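# Swap the pink and yellow flowers between pegs

## Task

Exchange the pink flower and the yellow flower so that each ends up on the peg the other one occupied at the beginning. No stem may be bent out of its shape. At the end the dryer must still hang from its rail, and every flower must hang upside down, held by a clip on its stem.

## Robot and tools

Robot: two arms, left_arm and right_arm, each ending in a two-finger parallel gripper. The fingers extend along the gripper's +z axis and close along its y axis. end_effector_position is the point midway between the finger pads, roughly 1 cm short of the fingertips. An opening of +1 means fully open (0.094 m) and -1 means shut.

Frames: the scene frame has its origin at table-top height, halfway between the two nominal arm bases. +z is up, +x points out over the table, and left_arm sits on the +y side. Arm names do not match left or right in the images. The calibrated bases are left_arm at (+0.010, +0.307, +0.041) m with quat_wxyz (+1.000, 0, 0, -0.011), and right_arm at (+0.045, -0.312, +0.038) m with quat_wxyz (+1.000, 0, 0, +0.015). Every hand position, quaternion, velocity, target and wrist camera pose is given in that arm's own base frame. The fixed cameras and the table use the scene frame. Quaternions are written w first.

Row layout, shared by both motion tools: a row is one flat list of 16 numbers covering both arms, even if only one arm moves. The first 8 are left_arm's x, y, z (metres), qw, qx, qy, qz and opening (-1..+1). The last 8 are the same fields for right_arm. Each row gives absolute poses in each arm's base frame, not offsets.

execute_actions(actions, cameras): actions is a list of actions. Each action is a list of up to 15 rows, and each row lasts one 1/30 s control step. A short action repeats its final row until all 15 steps are used. If any target lies more than 0.6 m from that gripper's current position along any of the gripper's own axes, the action is rejected for both arms. If the first action fails this check against the last reported state, the whole call is rejected. To hold an arm still, send the pose it reported just before it stopped, unchanged in every row, together with the opening it should keep. To keep an orientation, repeat the same commanded quaternion rather than copying back the drifted reading. An empty actions list returns the state and all camera images.

move(target, speed, blend, opening_speed, grip_force, blocking, cameras): target is one 16-number row or a list of up to 15 such rows. Each gripper follows a straight line from its current Hand target to the pose in each row. The 0.6 m limit does not apply.
- speed: m/s, from 0.002 to 4.3, default 0.25. Rotation is capped at twice that value in rad/s. Give one value, or one per target.
- blend: corner rounding in metres; 0 means stop at each target.
- opening_speed: rate of finger change per second on the -1..+1 scale, at least 0.2.
- grip_force: newtons per pad, from 10 to 50. It can be one value or one per arm, and it stays in effect until changed.
- blocking=false: the call returns after about 0.5 s while the motion continues. A new move replaces the running one.
Paths ignore obstacles and the other arm. Faster moves overshoot more and hit harder. The result ends with a move: line giving the outcome (done, off_target, moving, held, fault) and any limits that acted. limits=paced means the command was clipped, and limits=held means steps were withheld.

wait(seconds 0..10): lets time pass while each arm keeps its last command. stop(): brakes a running move. zoom_image(camera, region=[x0,y0,x1,y1]): enlarges part of the latest image from one camera; the box can be at most 504 by 504 pixels. read_manual(section="licences"): licence text only. finished_scene(scene): ends scene 1 or 2 permanently.

Cameras: cam_head_left, cam_head_right, cam_high, cam_low, cam_left_wrist and cam_right_wrist, all 672x504. Wrist images can lag slightly while the arm moves.

Reading results: each arm reports end_effector_position and end_effector_quat_wxyz, a Hand target line, Tool commands, Joint positions (the last value is the finger gap in metres), Joint velocities and Joint torques. grip_measured gives the finger opening on the command scale; with nothing held it reads a little wide. grip_effort_nm is the gripper motor's averaged effort, negative when closing. It is not a measure of pad force, and it does not return to zero at rest. A resting pose a few centimetres off the command is normal because of friction and gravity, and does not by itself mean contact. Each control step clips the commanded orientation to within 40 degrees of the measured one, so large turns may need another command. MOTOR HOT warns of overheating, and at 100 °C an OVER-TEMPERATURE FAULT drops that arm for a while. Long holds, full stretch and pushing against unreachable poses all build heat.

Care: close slowly, using opening_speed and a lower grip_force, on stems so they are not crushed or bent. Open well past grip_measured to release. Do not let flowers or the dryer fall, and never leave anything off the table. Keep the two grippers and wrist cameras apart, because the clearance check does not guard them. Route paths around an arm's own base rather than close past it. Approach contacts slowly and avoid striking fixed or heavy objects. Loose objects may occasionally be nudged by outside disturbances.

Each tool is called after "Emit:" as name(argument=value, ...) on one line, values as JSON.

## Session

Emit:
execute_actions(actions=[], cameras=["all"])

Scene clock: 0.00 s.
left_arm: end_effector_position=(+0.3950, +0.1380, +0.1075) grip_measured=+1.000 grip_effort_nm=n/a end_effector_quat_wxyz=(+0.420, -0.340, +0.717, +0.439) | right_arm: end_effector_position=(+0.1969, +0.0519, +0.2336) grip_measured=+1.000 grip_effort_nm=n/a end_effector_quat_wxyz=(-0.091, +0.758, -0.645, -0.006)
Joint positions: left_arm=[-0.061 1.502 0.571 0.122 -1.203 -0.41 0.094] | right_arm=[0.15 0.749 0.853 -1.546 -0.129 -1.573 0.094]
Joint velocities: within noise
Joint torques (N m): no reading
Heat: left arm: hottest elbow 32 °C; right arm: hottest waist 31 °C.
Hand target: left_arm +0.4033, +0.1375, +0.1146; +0.429, -0.345, +0.713, +0.435 | right_arm +0.2014, +0.0526, +0.2424; -0.099, +0.758, -0.644, +0.001
Tool commands: left_gripper/opening=+1.0 right_gripper/opening=+1.0

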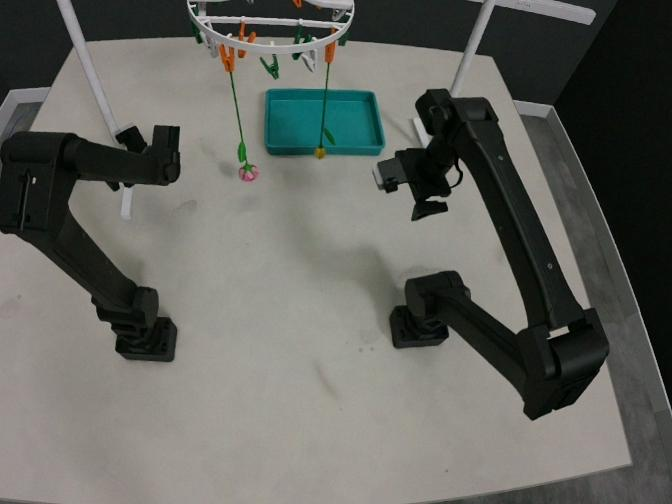

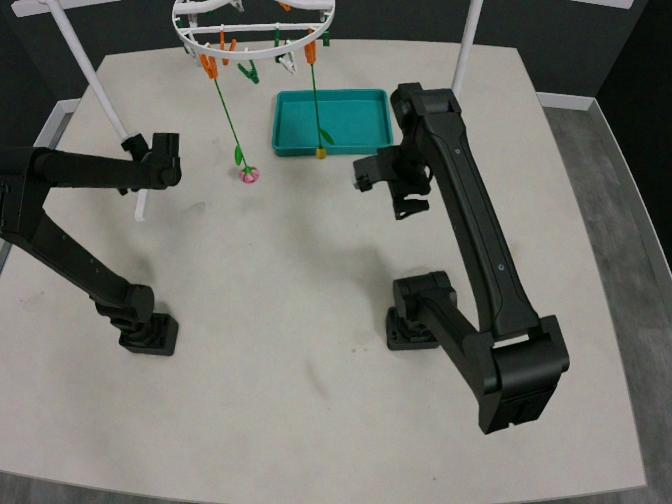

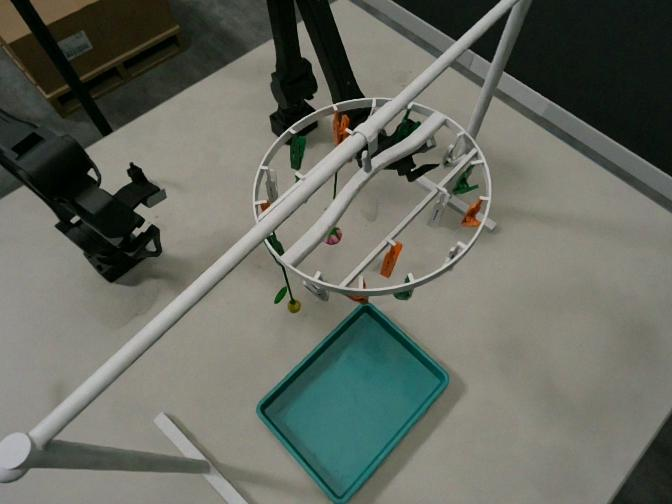

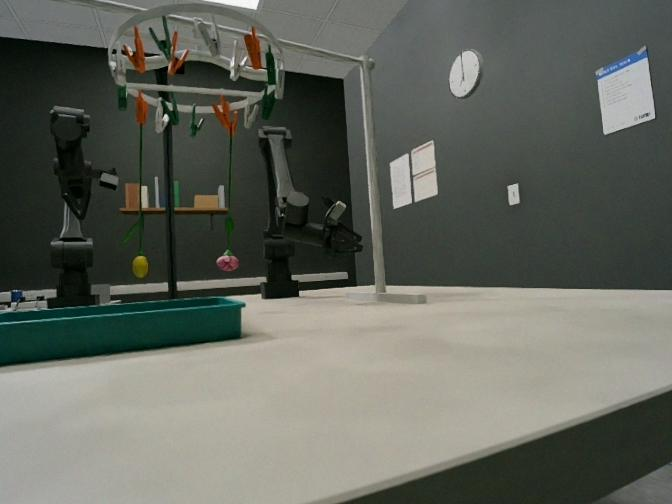

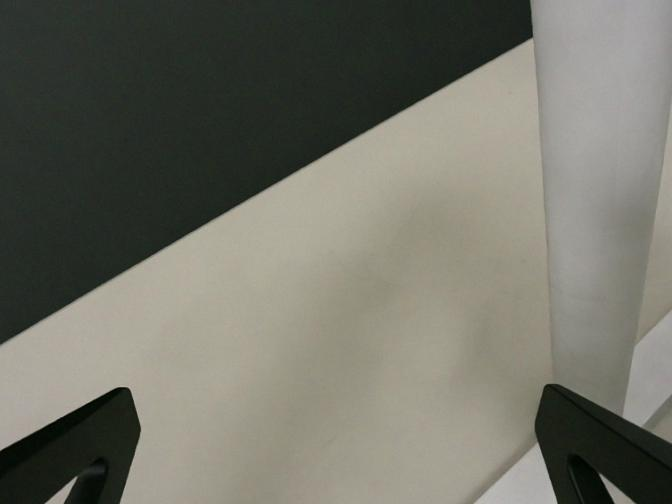

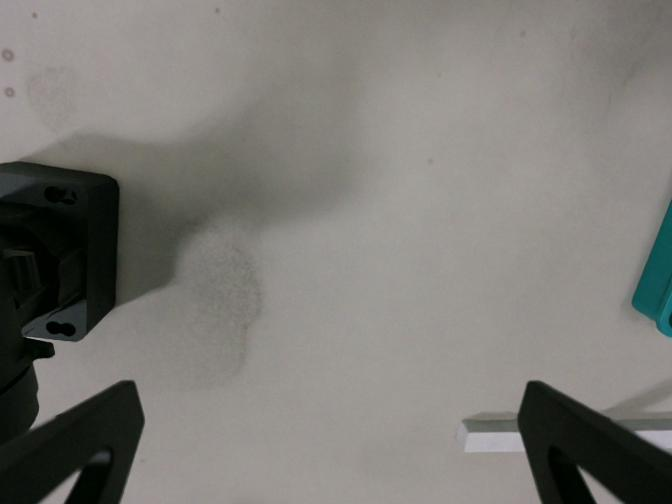

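Emit:
zoom_image(camera="cam_low", region=[90, 0, 300, 290])

Emit:
zoom_image(camera="cam_high", region=[230, 80, 510, 330])

Emit:
zoom_image(camera="cam_head_left", region=[170, 0, 380, 190])

Emit:
zoom_image(camera="cam_head_right", region=[160, 0, 370, 190])

Scaled by 1.738 from the camera's 672x504 image, which has a finer 960x720 frame.

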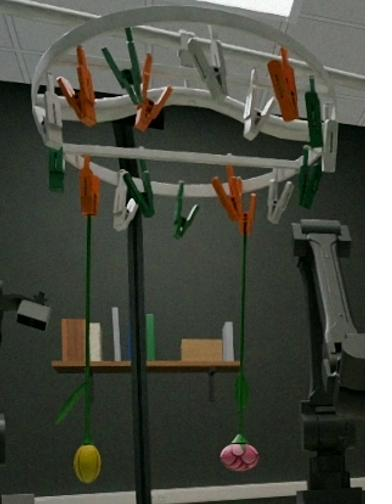

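Scaled by 1.800 from the camera's 672x504 image, which has a finer 960x720 frame.

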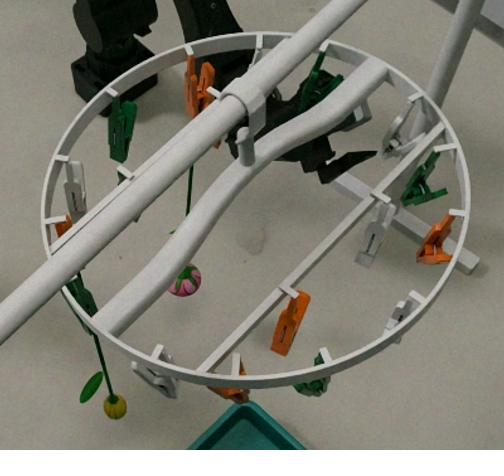

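Scaled by 2.400 from the camera's 672x504 image, which has a finer 960x720 frame.

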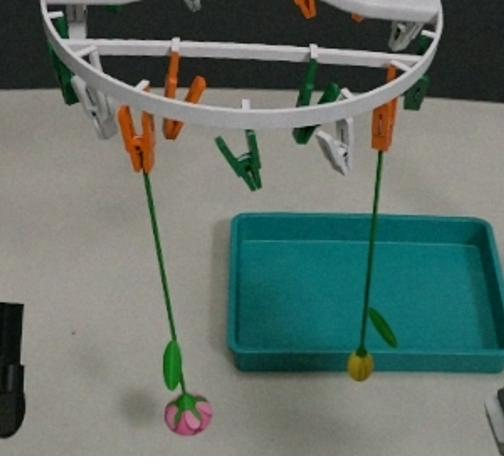

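Scaled by 2.400 from the camera's 672x504 image, which has a finer 960x720 frame.

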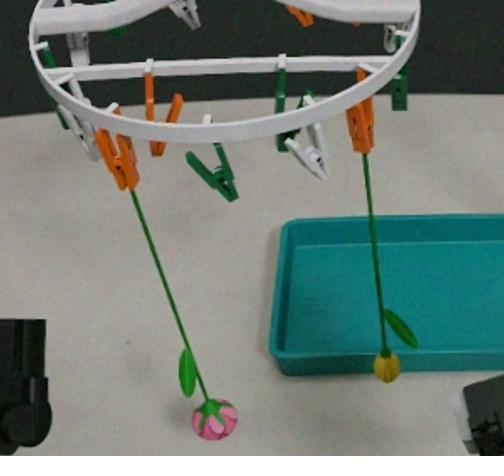

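Emit:
zoom_image(camera="cam_low", region=[195, 75, 285, 165])

Emit:
zoom_image(camera="cam_low", region=[105, 70, 195, 160])

Emit:
zoom_image(camera="cam_head_left", region=[195, 10, 285, 100])

Emit:
zoom_image(camera="cam_head_left", region=[285, 0, 375, 90])

Emit:
zoom_image(camera="cam_high", region=[240, 100, 380, 240])

Scaled by 5.600 from the camera's 672x504 image, which has a finer 960x720 frame.

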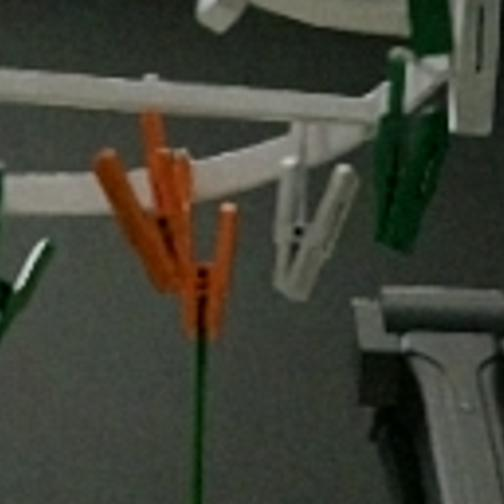

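Scaled by 5.600 from the camera's 672x504 image, which has a finer 960x720 frame.

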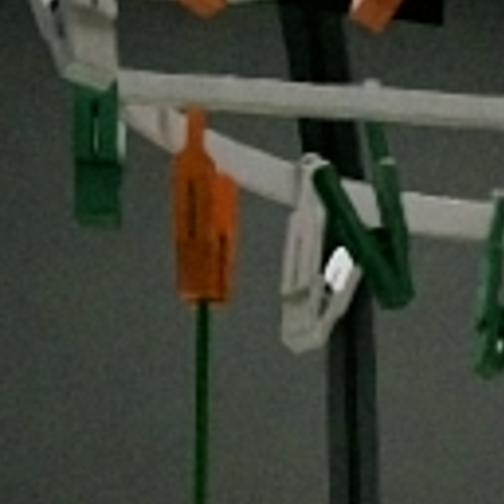

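Scaled by 5.600 from the camera's 672x504 image, which has a finer 960x720 frame.

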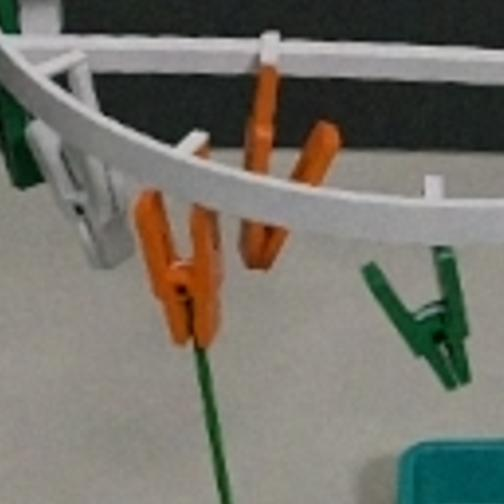

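Scaled by 5.600 from the camera's 672x504 image, which has a finer 960x720 frame.

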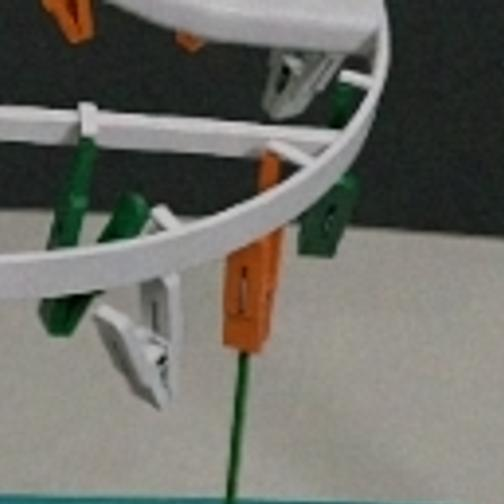

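Scaled by 3.600 from the camera's 672x504 image, which has a finer 960x720 frame.

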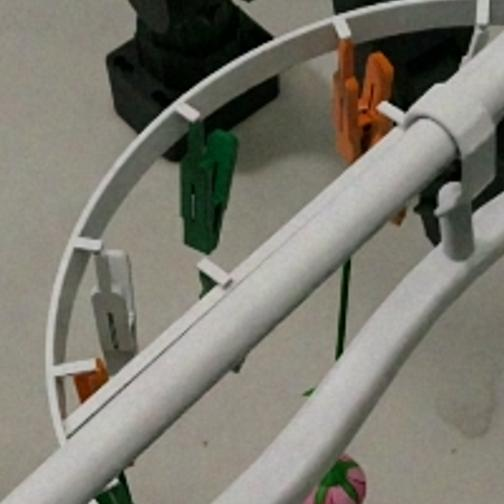

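Emit:
zoom_image(camera="cam_head_right", region=[180, 15, 270, 105])

Emit:
zoom_image(camera="cam_head_right", region=[270, 0, 360, 90])

Emit:
zoom_image(camera="cam_high", region=[300, 90, 370, 160])

Emit:
zoom_image(camera="cam_high", region=[240, 170, 310, 240])

Scaled by 5.600 from the camera's 672x504 image, which has a finer 960x720 frame.

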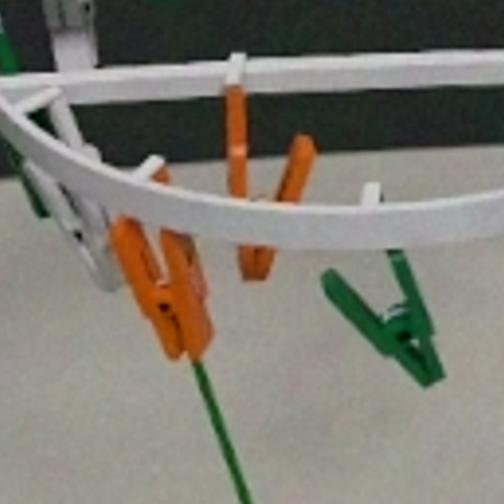

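Scaled by 5.600 from the camera's 672x504 image, which has a finer 960x720 frame.

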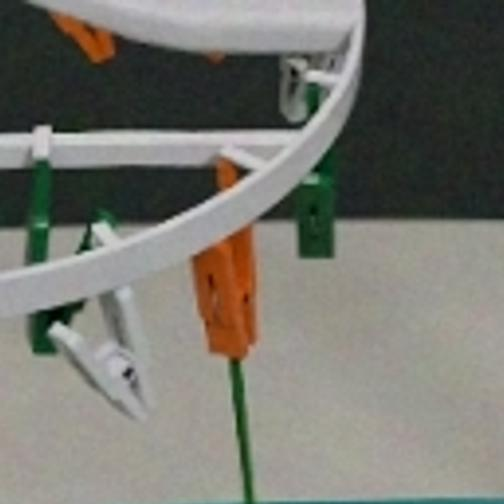

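Scaled by 7.200 from the camera's 672x504 image, which has a finer 960x720 frame.

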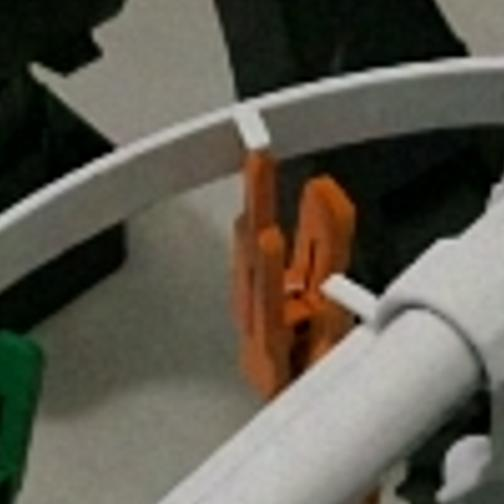

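Scaled by 7.200 from the camera's 672x504 image, which has a finer 960x720 frame.

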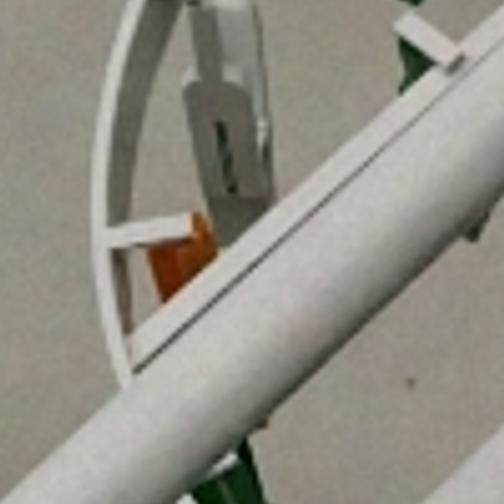

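Emit:
move(target=[0.391, -0.0484, 0.239, 0.5658, 0.4241, 0.5658, -0.4241, 1.0, 0.2635, 0.274, 0.362, 0.7563, -0.1022, 0.6346, 0.1218, 1.0], speed=0.3, cameras=["all"])

Scene clock: 234.83 s.
left_arm: end_effector_position=(+0.3777, -0.0502, +0.2264) grip_measured=+1.000 grip_effort_nm=-0.03 end_effector_quat_wxyz=(+0.570, +0.395, +0.586, -0.418) | right_arm: end_effector_position=(+0.2659, +0.2713, +0.3696) grip_measured=+1.000 grip_effort_nm=0.00 end_effector_quat_wxyz=(+0.757, -0.092, +0.634, +0.127)
Joint positions: left_arm=[0.344 1.317 0.552 0.447 1.57 0.277 0.094] | right_arm=[1.133 0.818 0.46 0.619 0.805 -0.168 0.094]
Joint torques (N m): left_arm=[1.9 -5.54 9.7 1.65 0.33 0.08] | right_arm=[1.32 -0.79 7.82 2.29 -0.04 -0.14]
Heat: left arm: hottest elbow 40 °C; right arm: hottest elbow 41 °C.
Hand target: left_arm +0.3904, -0.0490, +0.2390; +0.576, +0.410, +0.576, -0.411 | right_arm +0.2635, +0.2739, +0.3621; +0.756, -0.102, +0.635, +0.122
Off the commanded pose: left_arm 0.018 m, 4 deg | right_arm 0.008 m, 1 deg.
joint sent to its limit (left arm) — joint 5 (wrist yaw), upper limit. The joint targets are off in orientation, not in position.
move: off_target (left_arm)
camera_calibration:
cam_left_wrist: T_world_to_cam=[[-0.939239, -0.342254, 0.026328, 0.331492], [-0.166656, 0.387607, -0.906634, 0.325507], [0.300094, -0.855934, -0.421095, 0.0314414], [0, 0, 0, 1]] pos_world=[0.356162, 0.0141973, 0.299628]
cam_right_wrist: T_world_to_cam=[[0.313539, -0.949492, -0.0125734, 0.177833], [-0.237371, -0.0655498, -0.969205, 0.479471], [0.919428, 0.306869, -0.245934, -0.147991], [0, 0, 0, 1]] pos_world=[0.194122, 0.245694, 0.430546]

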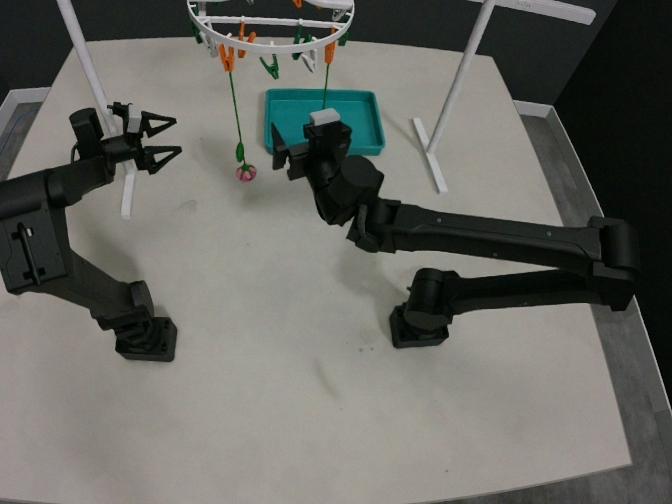

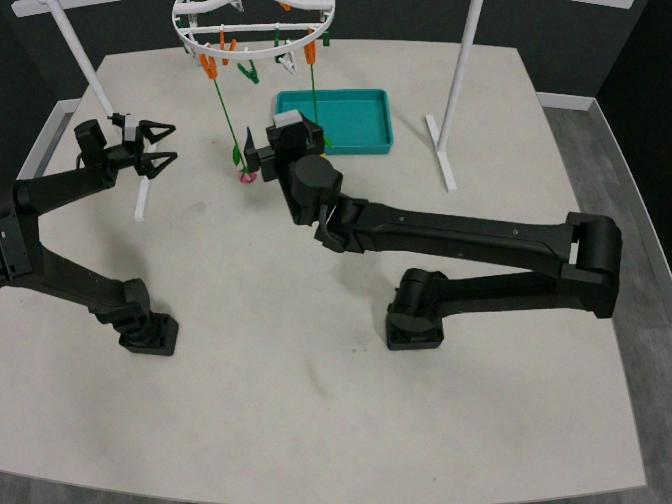

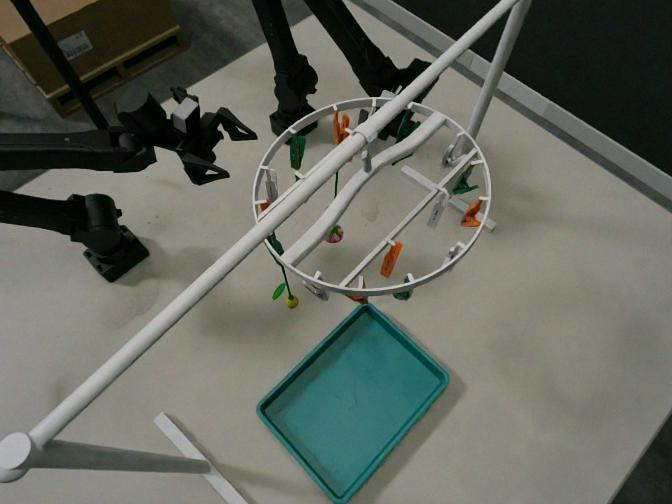

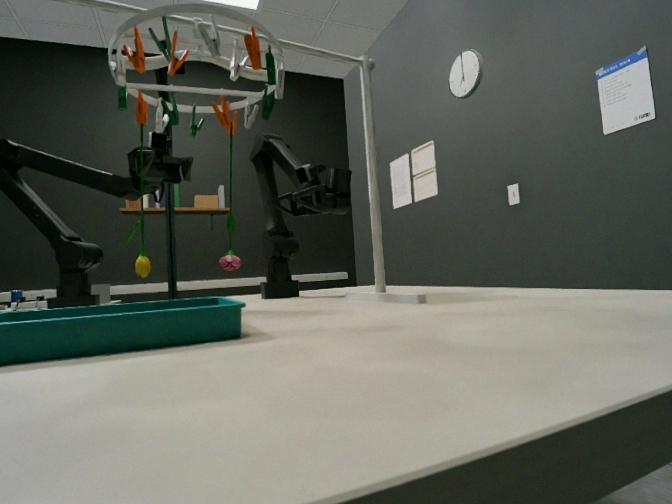

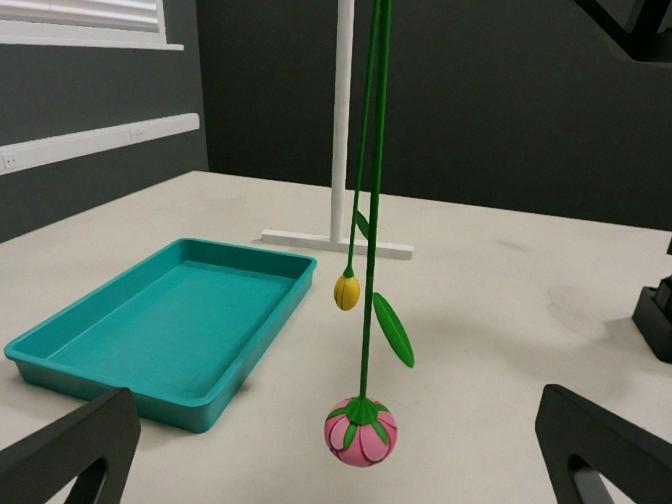

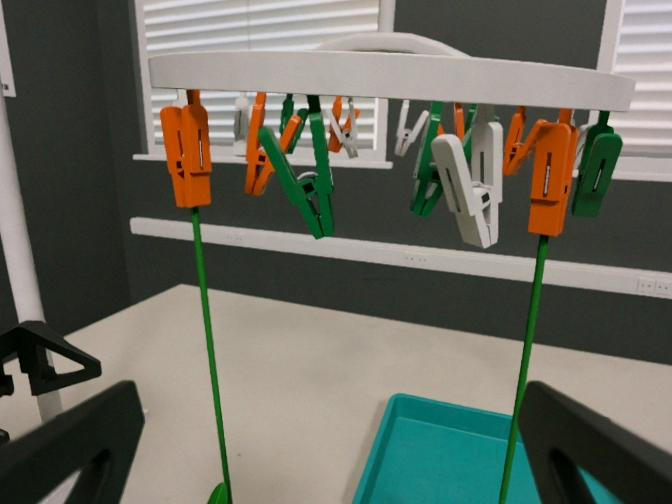

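Emit:
zoom_image(camera="cam_right_wrist", region=[130, 60, 360, 260])

Emit:
zoom_image(camera="cam_right_wrist", region=[400, 60, 640, 260])

Scaled by 2.191 from the camera's 672x504 image, which has a finer 960x720 frame.

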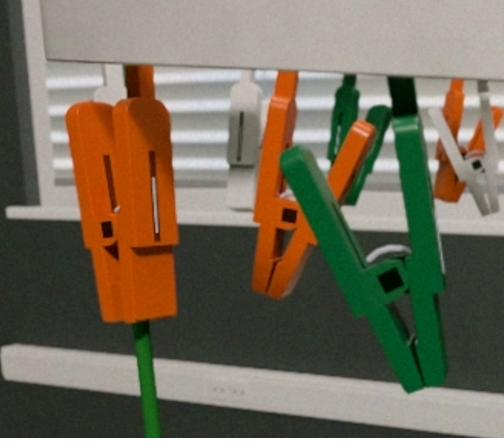

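Scaled by 2.100 from the camera's 672x504 image, which has a finer 960x720 frame.

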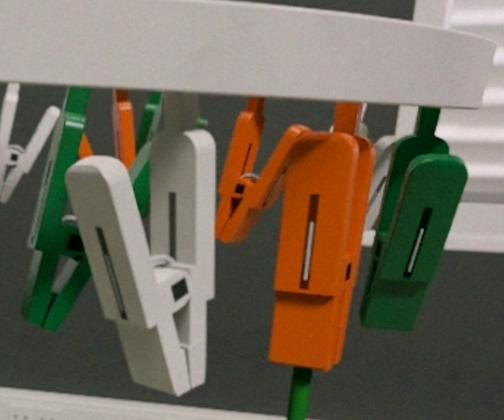

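Emit:
zoom_image(camera="cam_right_wrist", region=[140, 75, 240, 225])

Emit:
zoom_image(camera="cam_right_wrist", region=[490, 90, 630, 260])

Scaled by 3.360 from the camera's 672x504 image, which has a finer 960x720 frame.

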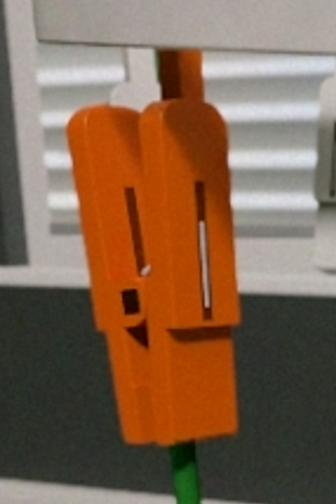

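Scaled by 2.965 from the camera's 672x504 image, which has a finer 960x720 frame.

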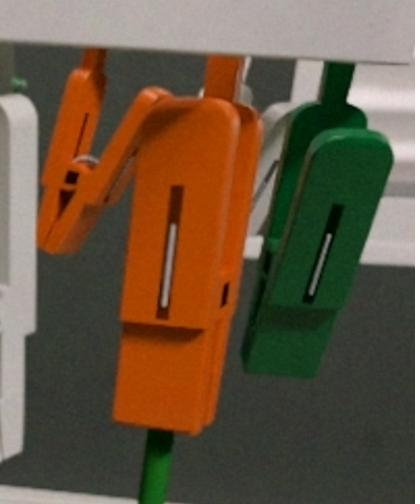

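Emit:
move(target=[0.3733, -0.1399, 0.227, 0.6163, 0.3468, 0.6163, -0.3468, 1.0, 0.3318, 0.4028, 0.4145, 0.8188, 0.0185, 0.5733, -0.0264, -0.1], speed=0.25, cameras=["cam_head_left", "cam_head_right", "cam_left_wrist", "cam_right_wrist"])

Scene clock: 404.10 s.
left_arm: end_effector_position=(+0.3736, -0.1365, +0.2263) grip_measured=+1.000 grip_effort_nm=-0.03 end_effector_quat_wxyz=(+0.615, +0.346, +0.619, -0.344) | right_arm: end_effector_position=(+0.3278, +0.3939, +0.4005) grip_measured=-0.098 grip_effort_nm=-0.08 end_effector_quat_wxyz=(+0.814, +0.007, +0.580, -0.031)
Joint positions: left_arm=[0.043 1.2 0.379 0.808 1.061 0.011 0.094] | right_arm=[1.186 1.524 0.904 1.431 1.102 -0.78 0.042]
Joint torques (N m): left_arm=[1.9 -4.37 6.38 2.55 -0.06 -0.07] | right_arm=[0.38 -11.46 10.78 1.43 -0.51 -0.1]
Heat: left arm: hottest elbow 47 °C; right arm: hottest elbow 39 °C.
Hand target: left_arm +0.3732, -0.1399, +0.2269; +0.616, +0.347, +0.616, -0.347 | right_arm +0.3313, +0.4019, +0.4142; +0.819, +0.018, +0.574, -0.026
Off the commanded pose: left_arm 0.003 m, 1 deg | right_arm 0.017 m, 2 deg.
move: off_target (right_arm)
camera_calibration:
cam_left_wrist: T_world_to_cam=[[-0.848262, -0.529403, -0.0135223, 0.247632], [-0.215591, 0.368538, -0.904268, 0.373272], [0.483706, -0.764141, -0.426751, -0.0960376], [0, 0, 0, 1]] pos_world=[0.336985, -0.0798538, 0.299903]
cam_right_wrist: T_world_to_cam=[[-0.0556647, -0.997852, 0.0345392, 0.396369], [-0.0966996, -0.0290423, -0.99489, 0.481928], [0.993756, -0.0587201, -0.0948753, -0.175719], [0, 0, 0, 1]] pos_world=[0.243288, 0.399196, 0.449104]
Images, in order (width x height): cam_head_left 672x504, cam_head_right 672x504, cam_left_wrist 672x504, cam_right_wrist 672x504.

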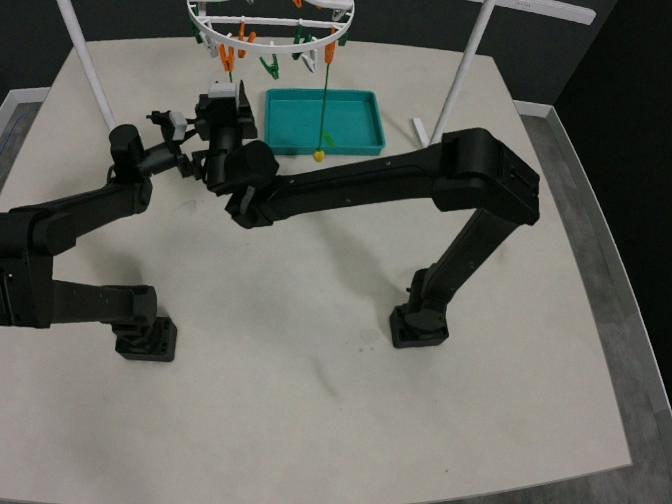

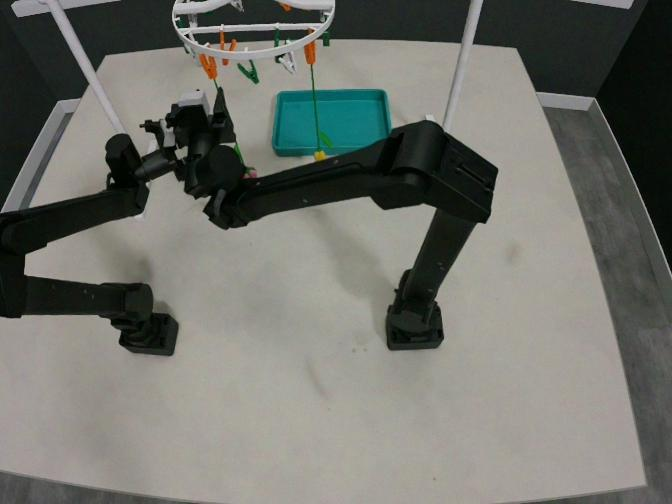

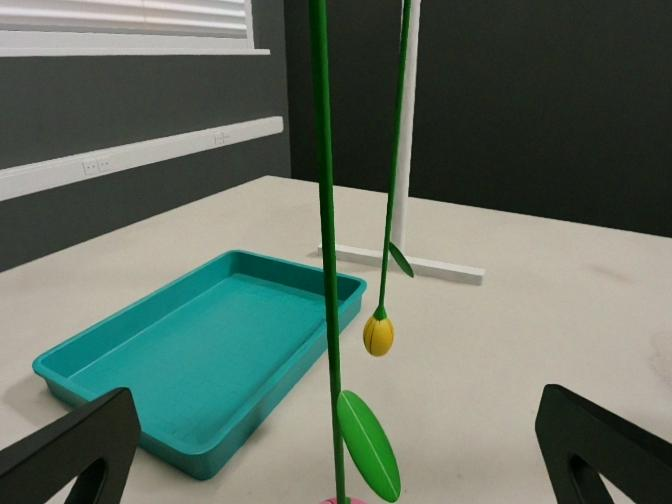

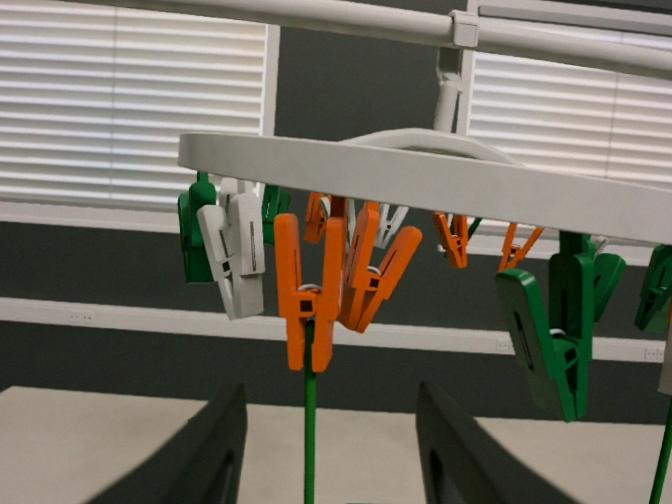

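Emit:
move(target=[0.411, -0.195, 0.21, 0.5907, 0.3887, 0.5907, -0.3887, 1.0, 0.368, 0.411, 0.434, 0.8611, 0.0164, 0.5072, -0.0278, -0.1], speed=0.12, cameras=["cam_head_left", "cam_head_right", "cam_low", "cam_left_wrist", "cam_right_wrist"])

Scene clock: 433.67 s.
left_arm: end_effector_position=(+0.3981, -0.1894, +0.1963) grip_measured=+1.000 grip_effort_nm=-0.03 end_effector_quat_wxyz=(+0.580, +0.381, +0.606, -0.390) | right_arm: end_effector_position=(+0.3607, +0.4062, +0.4211) grip_measured=-0.098 grip_effort_nm=-0.08 end_effector_quat_wxyz=(+0.856, +0.003, +0.516, -0.027)
Joint positions: left_arm=[-0.091 1.422 0.471 0.902 1.061 0.011 0.094] | right_arm=[1.106 1.614 0.985 1.535 0.933 -0.824 0.042]
Joint torques (N m): left_arm=[1.9 -5.95 8.57 2.55 0.16 -0.06] | right_arm=[-0.09 -12.81 10.63 1.43 -0.49 -0.12]
Heat: left arm: hottest elbow 44 °C; right arm: hottest elbow 42 °C.
Hand target: left_arm +0.4101, -0.1946, +0.2100; +0.591, +0.389, +0.591, -0.388 | right_arm +0.3675, +0.4102, +0.4335; +0.861, +0.016, +0.508, -0.028
Off the commanded pose: left_arm 0.020 m, 2 deg | right_arm 0.016 m, 2 deg.
move: off_target (left_arm, right_arm)
camera_calibration:
cam_left_wrist: T_world_to_cam=[[-0.911421, -0.41111, 0.0173327, 0.281433], [-0.196112, 0.396972, -0.896635, 0.36705], [0.361735, -0.820611, -0.442432, -0.12017], [0, 0, 0, 1]] pos_world=[0.371956, -0.128621, 0.271065]
cam_right_wrist: T_world_to_cam=[[-0.0478357, -0.998291, 0.0335798, 0.407492], [0.05742, -0.036311, -0.99769, 0.454467], [0.997203, -0.045797, 0.0590588, -0.277127], [0, 0, 0, 1]] pos_world=[0.269749, 0.410606, 0.4561]
Images, in order (width x height): cam_head_left 672x504, cam_head_right 672x504, cam_low 672x504, cam_left_wrist 672x504, cam_right_wrist 672x504.

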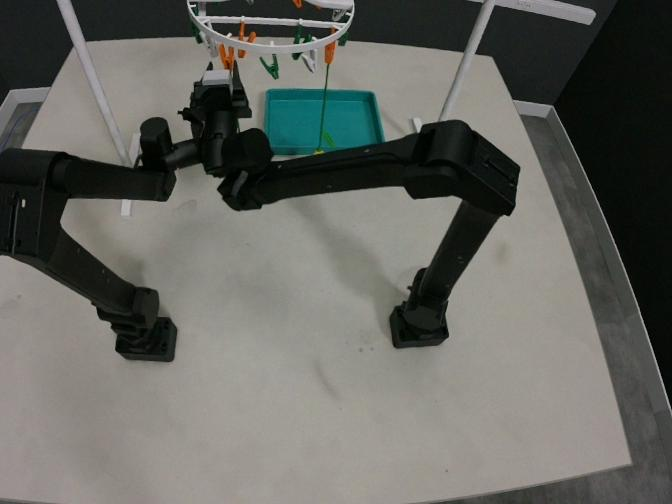

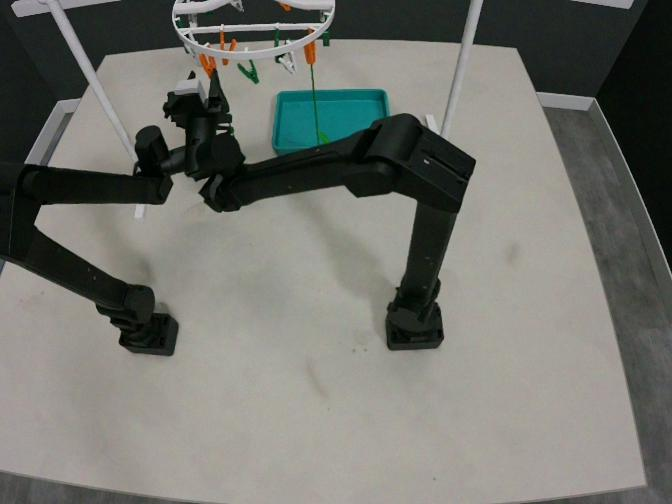

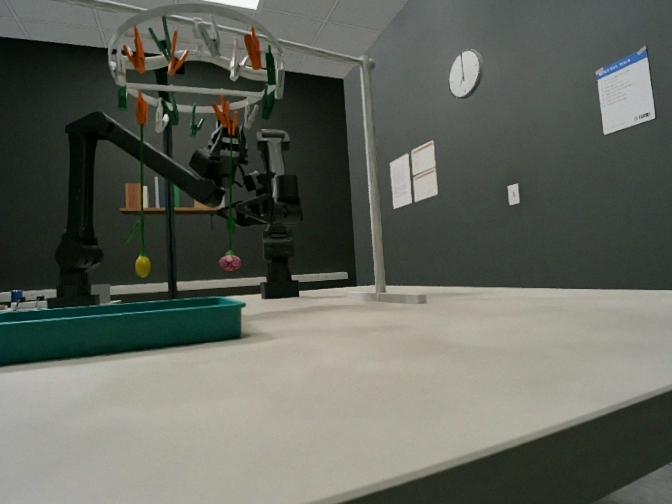

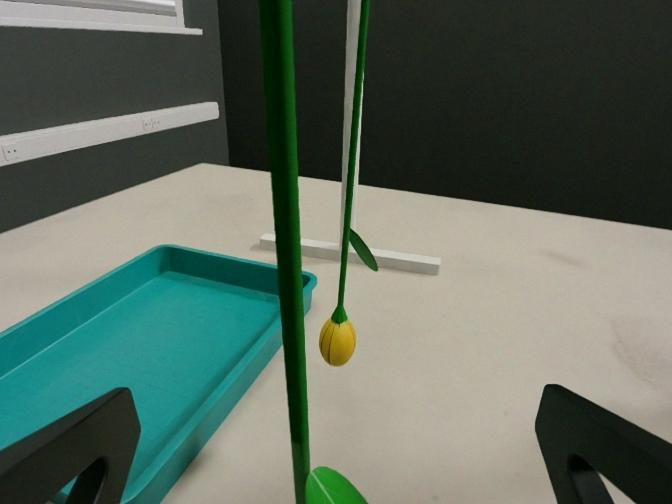

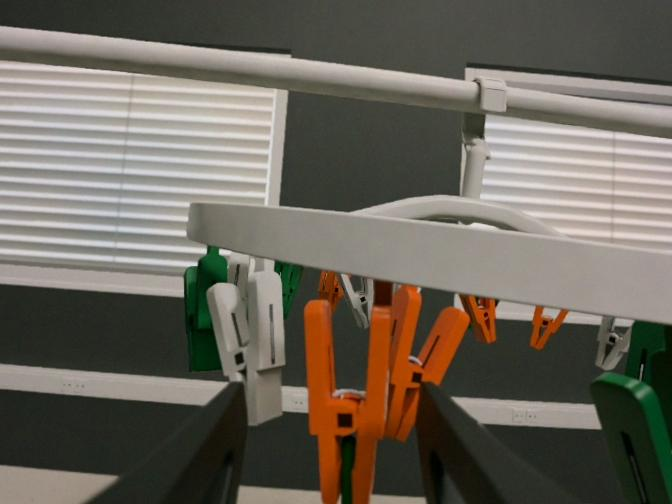

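Emit:
move(target=[0.421, -0.196, 0.222, 0.5907, 0.3887, 0.5907, -0.3887, 1.0, 0.393, 0.4056, 0.4435, 0.8567, 0.0166, 0.5147, -0.0277, -0.1], speed=0.06, cameras=["cam_head_left", "cam_low", "cam_left_wrist", "cam_right_wrist"])

Scene clock: 444.87 s.
left_arm: end_effector_position=(+0.4094, -0.1905, +0.2078) grip_measured=+1.000 grip_effort_nm=-0.03 end_effector_quat_wxyz=(+0.585, +0.383, +0.600, -0.387) | right_arm: end_effector_position=(+0.3866, +0.4030, +0.4224) grip_measured=-0.098 grip_effort_nm=-0.08 end_effector_quat_wxyz=(+0.851, -0.005, +0.523, -0.042)
Joint positions: left_arm=[-0.091 1.422 0.508 0.884 1.061 0.009 0.094] | right_arm=[1.057 1.614 1.009 1.442 0.915 -0.78 0.042]
Joint torques (N m): left_arm=[1.9 -7.12 8.81 1.36 0.12 -0.06] | right_arm=[0.03 -14.92 10.91 0.7 -0.46 0.19]
Heat: left arm: hottest elbow 46 °C; right arm: hottest elbow 42 °C.
Hand target: left_arm +0.4202, -0.1956, +0.2221; +0.591, +0.389, +0.591, -0.389 | right_arm +0.3921, +0.4046, +0.4431; +0.857, +0.016, +0.514, -0.028
Off the commanded pose: left_arm 0.019 m, 1 deg | right_arm 0.022 m, 3 deg.
move: off_target (left_arm, right_arm)
camera_calibration:
cam_left_wrist: T_world_to_cam=[[-0.91174, -0.410759, 0.00265514, 0.294385], [-0.180454, 0.394721, -0.900906, 0.374063], [0.369007, -0.821871, -0.434006, -0.12507], [0, 0, 0, 1]] pos_world=[0.382056, -0.129521, 0.281933]
cam_right_wrist: T_world_to_cam=[[-0.0643174, -0.995957, 0.0627146, 0.398629], [0.0379247, -0.0652388, -0.997149, 0.473221], [0.997209, -0.0617556, 0.0419673, -0.289552], [0, 0, 0, 1]] pos_world=[0.296436, 0.410008, 0.459024]
Images, in order (width x height): cam_head_left 672x504, cam_low 672x504, cam_left_wrist 672x504, cam_right_wrist 672x504.

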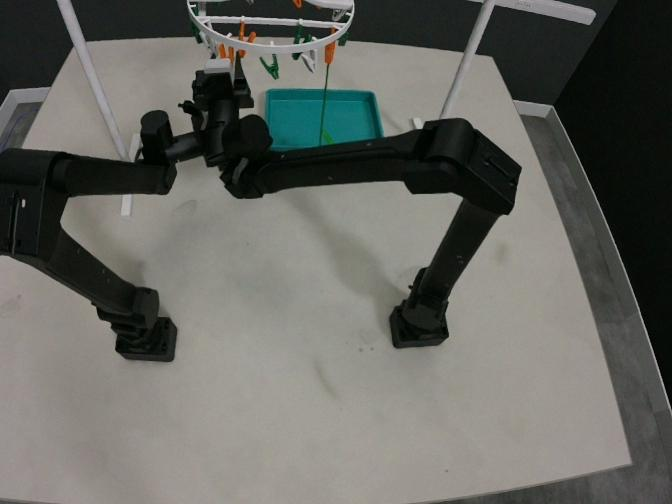

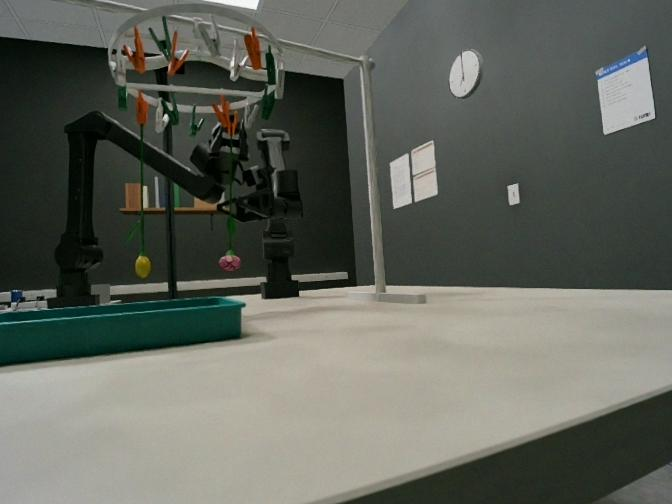

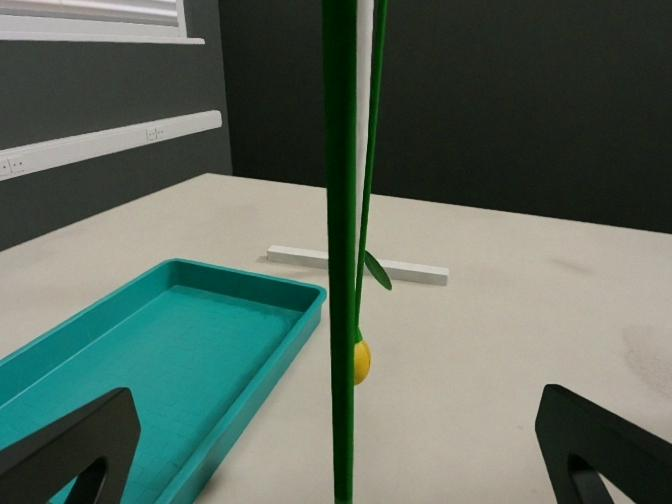

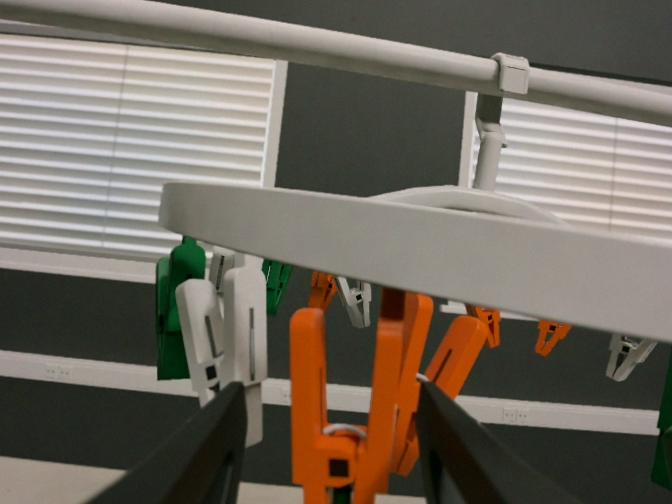

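Emit:
move(target=[0.421, -0.196, 0.222, 0.5907, 0.3887, 0.5907, -0.3887, -0.78, 0.393, 0.404, 0.451, 0.8744, 0.0106, 0.4847, -0.0191, -0.1], speed=0.06, opening_speed=0.7, cameras=["cam_left_wrist", "cam_right_wrist"])

Scene clock: 459.20 s.
left_arm: end_effector_position=(+0.4094, -0.1905, +0.2078) grip_measured=-0.778 grip_effort_nm=-0.11 end_effector_quat_wxyz=(+0.585, +0.383, +0.600, -0.388) | right_arm: end_effector_position=(+0.3860, +0.4028, +0.4339) grip_measured=-0.098 grip_effort_nm=-0.08 end_effector_quat_wxyz=(+0.868, -0.011, +0.495, -0.026)
Joint positions: left_arm=[-0.091 1.422 0.508 0.884 1.061 0.009 0.01] | right_arm=[1.043 1.614 1.009 1.477 0.844 -0.78 0.042]
Joint torques (N m): left_arm=[1.9 -7.06 8.81 1.37 0.12 -0.06] | right_arm=[-0.32 -14.04 10.7 1.47 -0.45 0.06]
Heat: left arm: hottest elbow 45 °C; right arm: hottest elbow 44 °C.
Hand target: left_arm +0.4202, -0.1956, +0.2221; +0.591, +0.389, +0.591, -0.389 | right_arm +0.3922, +0.4033, +0.4505; +0.874, +0.010, +0.485, -0.019
Off the commanded pose: left_arm 0.019 m, 1 deg | right_arm 0.019 m, 3 deg.
move: off_target (left_arm, right_arm)
camera_calibration:
cam_left_wrist: T_world_to_cam=[[-0.911726, -0.410787, 0.00303304, 0.294361], [-0.18077, 0.39456, -0.900913, 0.374183], [0.368887, -0.821934, -0.433989, -0.125074], [0, 0, 0, 1]] pos_world=[0.382156, -0.129521, 0.281933]
cam_right_wrist: T_world_to_cam=[[-0.0347292, -0.99787, 0.0552295, 0.390287], [0.103849, -0.0585669, -0.992867, 0.454679], [0.993987, -0.0287459, 0.105662, -0.32909], [0, 0, 0, 1]] pos_world=[0.293447, 0.406624, 0.464653]
Images, in order (width x height): cam_left_wrist 672x504, cam_right_wrist 672x504.

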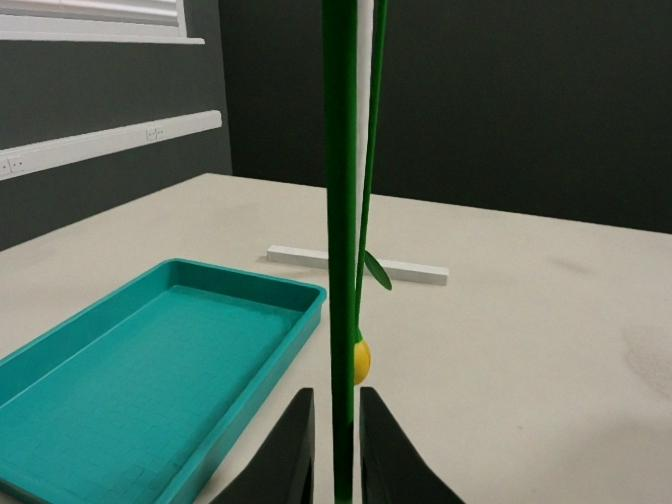

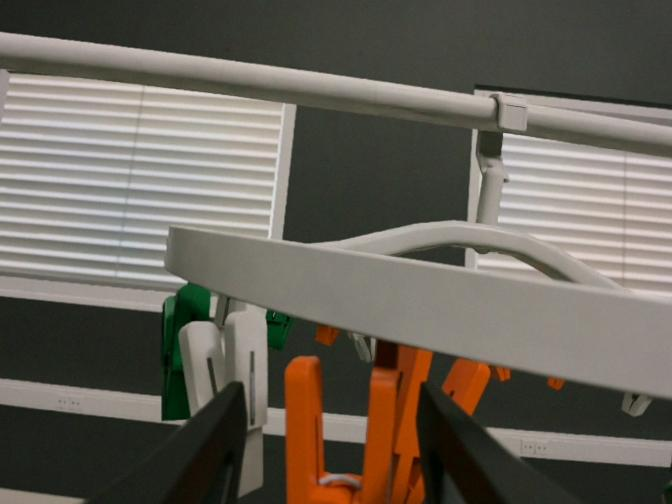

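Emit:
move(target=[0.421, -0.196, 0.222, 0.5907, 0.3887, 0.5907, -0.3887, -0.93, 0.393, 0.404, 0.451, 0.8744, 0.0106, 0.4847, -0.0191, -0.35], speed=0.06, opening_speed=0.3, grip_force=[15, 30], cameras=["cam_left_wrist", "cam_right_wrist"])

Scene clock: 465.03 s.
left_arm: end_effector_position=(+0.4094, -0.1905, +0.2078) grip_measured=-0.921 grip_effort_nm=-0.42 end_effector_quat_wxyz=(+0.585, +0.383, +0.600, -0.388) | right_arm: end_effector_position=(+0.3860, +0.4028, +0.4339) grip_measured=-0.348 grip_effort_nm=-0.08 end_effector_quat_wxyz=(+0.868, -0.011, +0.495, -0.026)
Joint positions: left_arm=[-0.091 1.422 0.508 0.884 1.061 0.009 0.004] | right_arm=[1.043 1.614 1.009 1.477 0.844 -0.78 0.031]
Joint torques (N m): left_arm=[1.9 -7.06 8.81 1.37 0.12 -0.05] | right_arm=[-0.09 -14.1 10.76 1.47 -0.43 0.06]
Heat: left arm: hottest elbow 45 °C; right arm: hottest elbow 45 °C.
Hand target: left_arm +0.4202, -0.1956, +0.2221; +0.591, +0.389, +0.591, -0.389 | right_arm +0.3923, +0.4033, +0.4505; +0.874, +0.010, +0.485, -0.019
Off the commanded pose: left_arm 0.019 m, 1 deg | right_arm 0.019 m, 3 deg.
grip_force (N): 15, 30
move: off_target (left_arm, right_arm)
camera_calibration:
cam_left_wrist: T_world_to_cam=[[-0.911726, -0.410787, 0.00303304, 0.294361], [-0.18077, 0.39456, -0.900913, 0.374183], [0.368887, -0.821934, -0.433989, -0.125074], [0, 0, 0, 1]] pos_world=[0.382156, -0.129521, 0.281933]
cam_right_wrist: T_world_to_cam=[[-0.0347292, -0.99787, 0.0552295, 0.390287], [0.103849, -0.0585669, -0.992867, 0.454679], [0.993987, -0.0287459, 0.105662, -0.32909], [0, 0, 0, 1]] pos_world=[0.293447, 0.406624, 0.464653]
Images, in order (width x height): cam_left_wrist 672x504, cam_right_wrist 672x504.

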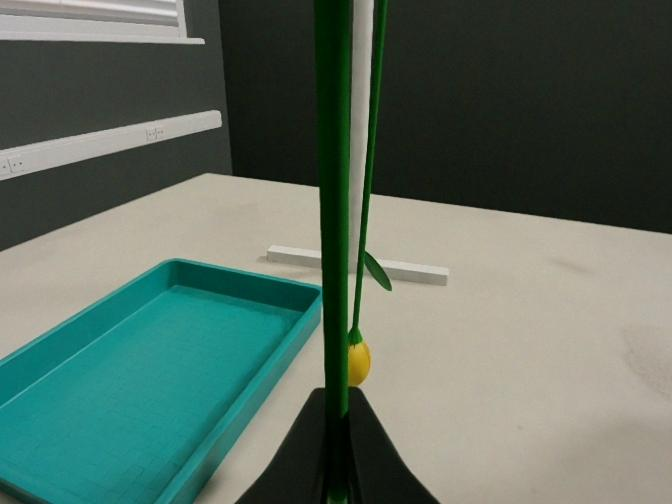

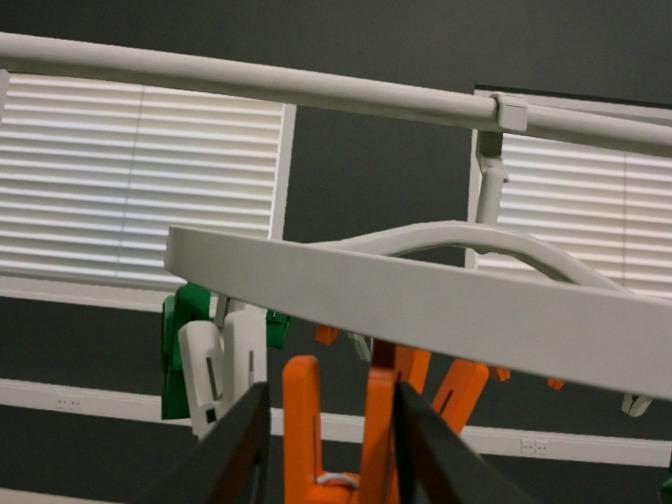

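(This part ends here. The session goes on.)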